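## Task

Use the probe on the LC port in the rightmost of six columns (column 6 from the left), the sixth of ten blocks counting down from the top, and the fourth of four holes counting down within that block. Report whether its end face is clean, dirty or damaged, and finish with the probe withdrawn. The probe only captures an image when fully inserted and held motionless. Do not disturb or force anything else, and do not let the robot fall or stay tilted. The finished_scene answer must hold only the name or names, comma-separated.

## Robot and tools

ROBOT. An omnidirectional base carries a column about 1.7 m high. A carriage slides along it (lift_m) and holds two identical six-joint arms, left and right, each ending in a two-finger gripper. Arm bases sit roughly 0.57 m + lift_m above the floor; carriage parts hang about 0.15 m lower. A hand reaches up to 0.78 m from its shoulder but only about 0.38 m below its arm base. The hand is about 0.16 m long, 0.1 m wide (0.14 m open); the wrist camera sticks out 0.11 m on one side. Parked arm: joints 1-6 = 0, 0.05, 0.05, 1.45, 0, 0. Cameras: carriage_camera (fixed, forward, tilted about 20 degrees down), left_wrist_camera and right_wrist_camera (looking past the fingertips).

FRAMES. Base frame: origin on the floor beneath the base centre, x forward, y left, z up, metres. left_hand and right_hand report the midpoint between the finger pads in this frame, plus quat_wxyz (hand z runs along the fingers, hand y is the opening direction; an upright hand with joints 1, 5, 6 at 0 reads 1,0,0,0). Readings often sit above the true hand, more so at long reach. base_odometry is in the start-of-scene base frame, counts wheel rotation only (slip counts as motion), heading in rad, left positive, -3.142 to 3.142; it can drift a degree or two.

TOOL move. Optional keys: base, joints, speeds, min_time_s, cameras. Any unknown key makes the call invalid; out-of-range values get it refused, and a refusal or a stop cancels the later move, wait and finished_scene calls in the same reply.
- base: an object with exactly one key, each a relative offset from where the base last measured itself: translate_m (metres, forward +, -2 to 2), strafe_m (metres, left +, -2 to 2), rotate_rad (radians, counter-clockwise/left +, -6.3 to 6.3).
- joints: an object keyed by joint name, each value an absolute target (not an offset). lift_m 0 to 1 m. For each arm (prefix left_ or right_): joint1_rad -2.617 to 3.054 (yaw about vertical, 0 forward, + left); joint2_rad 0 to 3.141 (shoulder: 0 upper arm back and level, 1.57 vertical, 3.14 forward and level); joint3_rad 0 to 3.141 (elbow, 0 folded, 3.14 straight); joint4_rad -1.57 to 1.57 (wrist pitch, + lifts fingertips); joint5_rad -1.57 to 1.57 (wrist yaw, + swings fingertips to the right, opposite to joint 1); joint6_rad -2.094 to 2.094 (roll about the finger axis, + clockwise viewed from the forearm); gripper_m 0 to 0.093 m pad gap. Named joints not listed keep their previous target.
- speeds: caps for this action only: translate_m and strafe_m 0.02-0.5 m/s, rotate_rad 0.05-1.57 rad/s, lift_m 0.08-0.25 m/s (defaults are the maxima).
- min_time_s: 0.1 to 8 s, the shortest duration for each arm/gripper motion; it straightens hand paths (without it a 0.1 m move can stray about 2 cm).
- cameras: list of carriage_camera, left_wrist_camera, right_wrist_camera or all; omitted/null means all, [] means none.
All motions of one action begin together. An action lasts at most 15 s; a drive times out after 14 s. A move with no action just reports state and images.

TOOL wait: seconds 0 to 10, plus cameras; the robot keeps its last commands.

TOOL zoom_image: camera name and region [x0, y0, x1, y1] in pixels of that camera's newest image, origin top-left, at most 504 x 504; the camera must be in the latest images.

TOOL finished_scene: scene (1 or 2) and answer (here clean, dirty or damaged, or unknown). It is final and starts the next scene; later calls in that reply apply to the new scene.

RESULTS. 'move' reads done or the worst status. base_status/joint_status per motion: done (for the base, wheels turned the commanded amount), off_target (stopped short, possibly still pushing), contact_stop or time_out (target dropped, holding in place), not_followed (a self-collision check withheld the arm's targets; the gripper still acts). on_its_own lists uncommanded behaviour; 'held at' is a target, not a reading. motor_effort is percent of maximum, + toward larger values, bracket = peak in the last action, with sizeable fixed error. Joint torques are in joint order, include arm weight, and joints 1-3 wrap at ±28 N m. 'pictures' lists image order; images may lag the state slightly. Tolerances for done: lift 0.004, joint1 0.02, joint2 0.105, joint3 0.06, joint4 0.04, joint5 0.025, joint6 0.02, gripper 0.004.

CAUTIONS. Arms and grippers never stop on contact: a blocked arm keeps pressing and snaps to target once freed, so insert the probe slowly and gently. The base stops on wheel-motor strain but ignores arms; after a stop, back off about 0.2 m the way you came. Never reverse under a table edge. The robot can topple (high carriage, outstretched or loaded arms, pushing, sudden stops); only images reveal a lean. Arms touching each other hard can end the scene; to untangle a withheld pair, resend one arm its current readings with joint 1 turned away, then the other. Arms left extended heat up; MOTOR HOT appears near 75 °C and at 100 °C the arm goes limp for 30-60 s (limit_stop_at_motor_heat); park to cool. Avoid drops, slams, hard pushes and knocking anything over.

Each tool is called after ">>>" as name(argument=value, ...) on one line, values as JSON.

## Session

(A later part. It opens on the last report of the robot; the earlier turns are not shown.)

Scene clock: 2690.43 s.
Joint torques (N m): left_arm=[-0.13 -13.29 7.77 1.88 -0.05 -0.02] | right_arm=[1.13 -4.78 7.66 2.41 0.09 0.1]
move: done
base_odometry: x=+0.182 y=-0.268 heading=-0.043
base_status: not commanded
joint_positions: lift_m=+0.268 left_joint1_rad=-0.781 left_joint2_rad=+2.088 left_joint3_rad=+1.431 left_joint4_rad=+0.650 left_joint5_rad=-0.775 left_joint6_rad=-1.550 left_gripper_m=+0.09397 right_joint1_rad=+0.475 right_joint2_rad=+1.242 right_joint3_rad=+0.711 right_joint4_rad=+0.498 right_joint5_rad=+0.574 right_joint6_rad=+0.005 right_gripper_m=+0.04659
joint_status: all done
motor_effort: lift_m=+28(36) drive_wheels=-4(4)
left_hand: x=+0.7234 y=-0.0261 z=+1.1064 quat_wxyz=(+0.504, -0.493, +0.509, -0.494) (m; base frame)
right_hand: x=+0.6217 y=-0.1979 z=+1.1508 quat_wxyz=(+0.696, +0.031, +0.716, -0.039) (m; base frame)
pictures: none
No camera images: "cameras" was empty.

>>> move(base={"translate_m": -0.012}, joints={"lift_m": 0.264}, speeds={"translate_m": 0.05}, cameras=["left_wrist_camera","right_wrist_camera"])

>>> zoom_image(camera="left_wrist_camera", region=[380, 320, 450, 420])

Scene clock: 2695.10 s.
Joint torques (N m): left_arm=[-0.24 -13.29 8.1 2 -0.07 -0.03] | right_arm=[1.11 -4.75 7.73 2.64 0.08 0.1]
move: done
base_odometry: x=+0.170 y=-0.268 heading=-0.043
base_status: done
joint_positions: lift_m=+0.264 left_joint1_rad=-0.781 left_joint2_rad=+2.089 left_joint3_rad=+1.431 left_joint4_rad=+0.648 left_joint5_rad=-0.775 left_joint6_rad=-1.550 left_gripper_m=+0.09397 right_joint1_rad=+0.475 right_joint2_rad=+1.242 right_joint3_rad=+0.711 right_joint4_rad=+0.477 right_joint5_rad=+0.574 right_joint6_rad=+0.005 right_gripper_m=+0.04658
joint_status: all done
motor_effort: lift_m=+23(23) drive_wheels=-5(18)
left_hand: x=+0.7232 y=-0.0266 z=+1.1020 quat_wxyz=(+0.503, -0.493, +0.510, -0.493) (m; base frame)
right_hand: x=+0.6215 y=-0.1980 z=+1.1428 quat_wxyz=(+0.690, +0.027, +0.722, -0.043) (m; base frame)
pictures: left_wrist_camera, right_wrist_camera
Images, in order (width x height): left_wrist_camera 672x504, right_wrist_camera 672x504.

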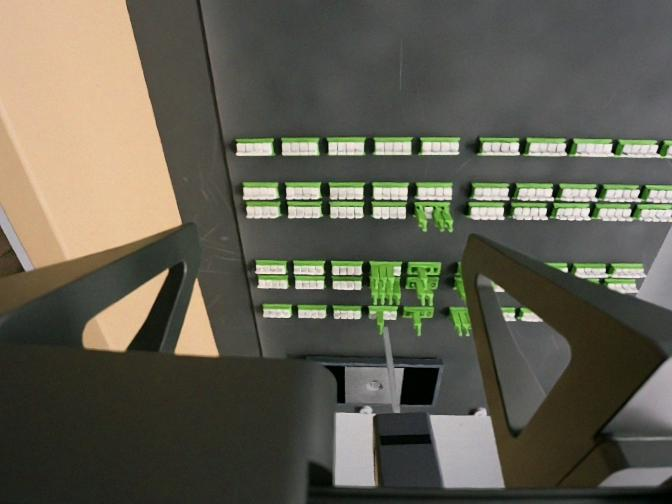

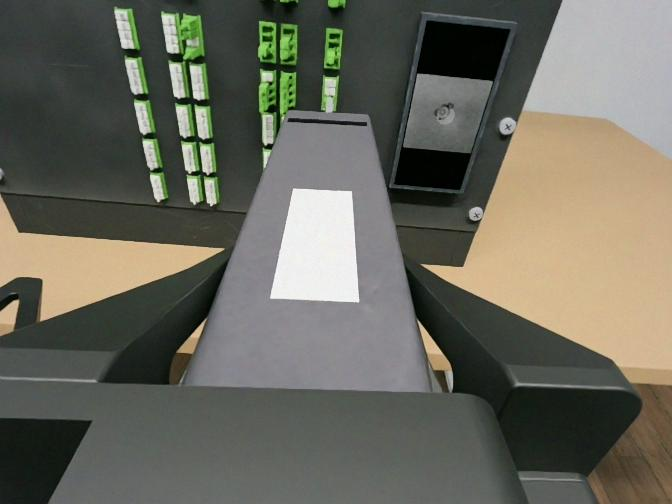

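Scaled by 5.040 from the camera's 672x504 image, which has a finer 960x720 frame.

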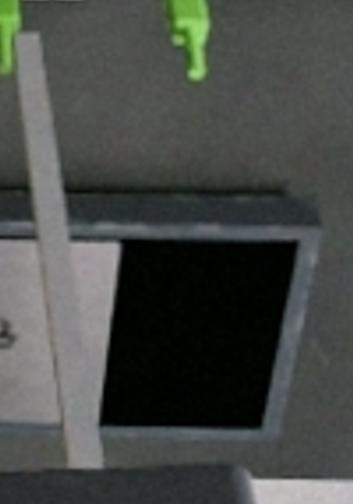

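>>> move(base={"translate_m": -0.25}, speeds={"translate_m": 0.1}, cameras=["left_wrist_camera","right_wrist_camera","carriage_camera"])

>>> zoom_image(camera="right_wrist_camera", region=[80, 0, 560, 260])

Scene clock: 2700.83 s.
Joint torques (N m): left_arm=[-0.08 -13.41 8.27 1.99 -0.08 -0.02] | right_arm=[1.13 -4.72 7.69 2.63 0.07 0.11]
move: done
MOTOR HOT: joint 2 (shoulder) of the left arm reports 76 °C; the controller stops that arm at 100 °C. To cool a motor, set the load down, stop pushing, or move to a pose that needs little force.
base_odometry: x=-0.080 y=-0.257 heading=-0.044
base_status: done
joint_positions: lift_m=+0.264 left_joint1_rad=-0.781 left_joint2_rad=+2.089 left_joint3_rad=+1.431 left_joint4_rad=+0.648 left_joint5_rad=-0.775 left_joint6_rad=-1.550 left_gripper_m=+0.09397 right_joint1_rad=+0.475 right_joint2_rad=+1.242 right_joint3_rad=+0.711 right_joint4_rad=+0.474 right_joint5_rad=+0.574 right_joint6_rad=+0.005 right_gripper_m=+0.04658
joint_status: not commanded
motor_effort: lift_m=+23(23) drive_wheels=-1(31)
left_hand: x=+0.7235 y=-0.0262 z=+1.1020 quat_wxyz=(+0.504, -0.493, +0.510, -0.493) (m; base frame)
right_hand: x=+0.6215 y=-0.1980 z=+1.1422 quat_wxyz=(+0.689, +0.027, +0.723, -0.043) (m; base frame)
pictures: carriage_camera, left_wrist_camera, right_wrist_camera
Images, in order (width x height): carriage_camera 672x504, left_wrist_camera 672x504, right_wrist_camera 672x504.

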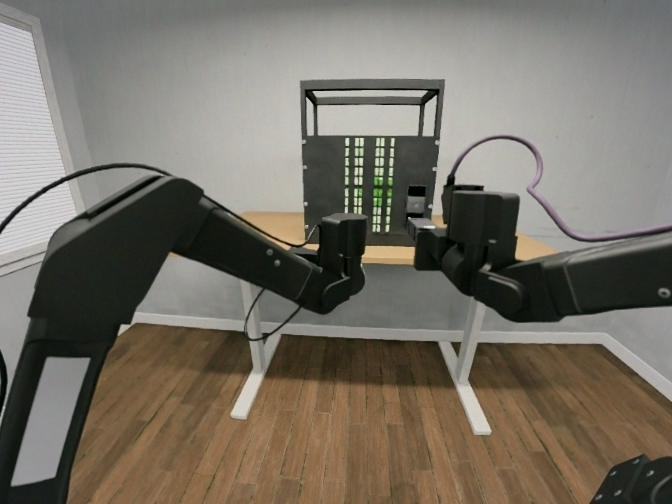

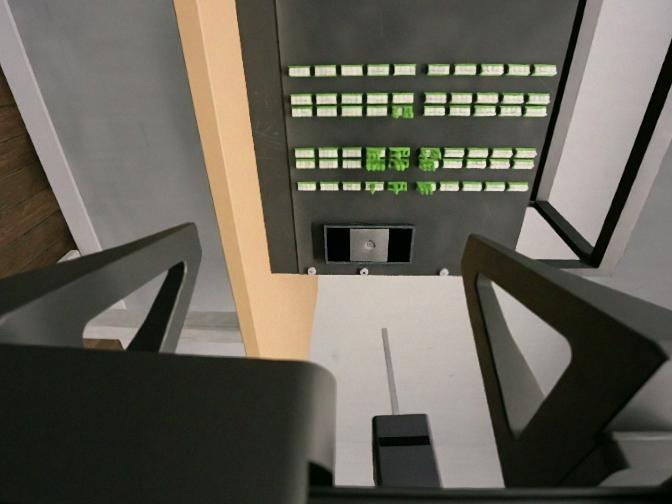

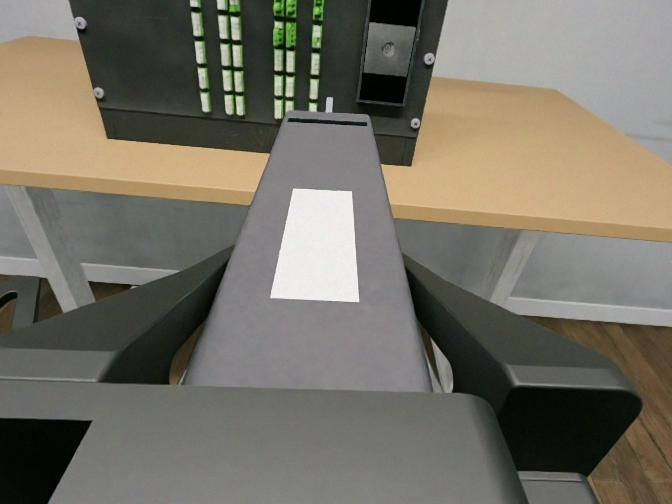

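Scaled by 1.050 from the camera's 672x504 image, which has a finer 960x720 frame.

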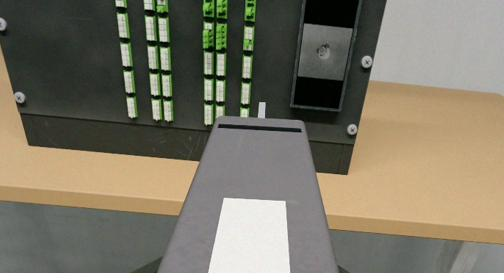

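>>> move(joints={"left_joint1_rad": 0.1, "left_joint5_rad": 0, "left_joint6_rad": 0}, min_time_s=2, cameras=[])

>>> move(joints={"left_joint1_rad": 0.0, "left_joint2_rad": 0.05, "left_joint3_rad": 0.05, "left_joint4_rad": 1.45, "left_gripper_m": 0.01}, min_time_s=4, cameras=["carriage_camera","right_wrist_camera"])

Scene clock: 2707.57 s.
Joint torques (N m): left_arm=[-0.02 -13.71 8.38 2.24 0.06 0.09] | right_arm=[1.06 -4.75 7.69 2.65 0.07 0.09]
move: done
MOTOR HOT: still on. Joint 2 (shoulder) of the left arm reports 77 °C.
base_odometry: x=-0.080 y=-0.257 heading=-0.044
base_status: not commanded
joint_positions: lift_m=+0.264 left_joint1_rad=+0.096 left_joint2_rad=+2.089 left_joint3_rad=+1.431 left_joint4_rad=+0.648 left_joint5_rad=-0.011 left_joint6_rad=-0.014 left_gripper_m=+0.09397 right_joint1_rad=+0.475 right_joint2_rad=+1.242 right_joint3_rad=+0.711 right_joint4_rad=+0.474 right_joint5_rad=+0.574 right_joint6_rad=+0.005 right_gripper_m=+0.04658
joint_status: all done
motor_effort: lift_m=+23(23) drive_wheels=+0(5)
left_hand: x=+0.8522 y=+0.3574 z=+1.1015 quat_wxyz=(+0.703, -0.043, +0.709, +0.033) (m; base frame)
right_hand: x=+0.6215 y=-0.1980 z=+1.1422 quat_wxyz=(+0.689, +0.027, +0.723, -0.043) (m; base frame)
pictures: none
No camera images: "cameras" was empty.

Scene clock: 2711.87 s.
Joint torques (N m): left_arm=[-0.81 3.79 4.97 0.05 0.02 0.1] | right_arm=[1.13 -4.77 7.69 2.66 0.07 0.11]
move: done
MOTOR HOT: still on. Joint 2 (shoulder) of the left arm reports 76 °C.
base_odometry: x=-0.080 y=-0.257 heading=-0.044
base_status: not commanded
joint_positions: lift_m=+0.264 left_joint1_rad=+0.007 left_joint2_rad=+0.062 left_joint3_rad=+0.059 left_joint4_rad=+1.441 left_joint5_rad=-0.008 left_joint6_rad=-0.012 left_gripper_m=+0.01008 right_joint1_rad=+0.475 right_joint2_rad=+1.242 right_joint3_rad=+0.711 right_joint4_rad=+0.474 right_joint5_rad=+0.574 right_joint6_rad=+0.005 right_gripper_m=+0.04658
joint_status: all done
motor_effort: lift_m=+23(23) drive_wheels=-1(5)
left_hand: x=+0.2622 y=+0.2969 z=+1.2963 quat_wxyz=(+0.998, -0.005, +0.066, -0.002) (m; base frame)
right_hand: x=+0.6215 y=-0.1980 z=+1.1422 quat_wxyz=(+0.689, +0.027, +0.723, -0.043) (m; base frame)
pictures: carriage_camera, right_wrist_camera
Images, in order (width x height): carriage_camera 672x504, right_wrist_camera 672x504.

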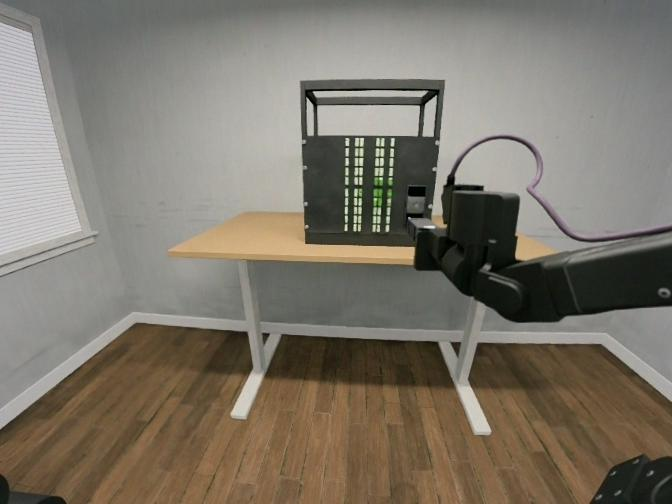

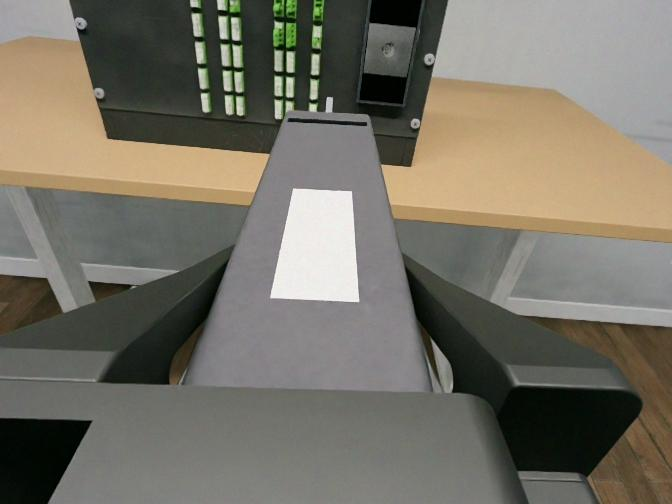

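>>> wait(seconds=10, cameras=[])

>>> finished_scene(scene=1, answer="dirty")

Scene clock: 2724.07 s.
Joint torques (N m): left_arm=[-0.91 3.81 5.15 0.06 0.03 0.12] | right_arm=[1.07 -4.75 7.69 2.65 0.06 0.09]
MOTOR HOT: cleared for the motors of the left arm.
base_odometry: x=-0.080 y=-0.257 heading=-0.044
base_status: not commanded
joint_positions: lift_m=+0.264 left_joint1_rad=+0.007 left_joint2_rad=+0.062 left_joint3_rad=+0.059 left_joint4_rad=+1.442 left_joint5_rad=-0.008 left_joint6_rad=-0.012 left_gripper_m=+0.01008 right_joint1_rad=+0.475 right_joint2_rad=+1.242 right_joint3_rad=+0.711 right_joint4_rad=+0.474 right_joint5_rad=+0.574 right_joint6_rad=+0.005 right_gripper_m=+0.04658
joint_status: all done
motor_effort: lift_m=+23(23) drive_wheels=+0(5)
left_hand: x=+0.2621 y=+0.2968 z=+1.2963 quat_wxyz=(+0.998, -0.005, +0.066, -0.002) (m; base frame)
right_hand: x=+0.6215 y=-0.1980 z=+1.1422 quat_wxyz=(+0.689, +0.027, +0.723, -0.043) (m; base frame)
wait: 10.00 s; at rest from the start
pictures: none
No camera images: "cameras" was empty.

The scene is finished: the task was done.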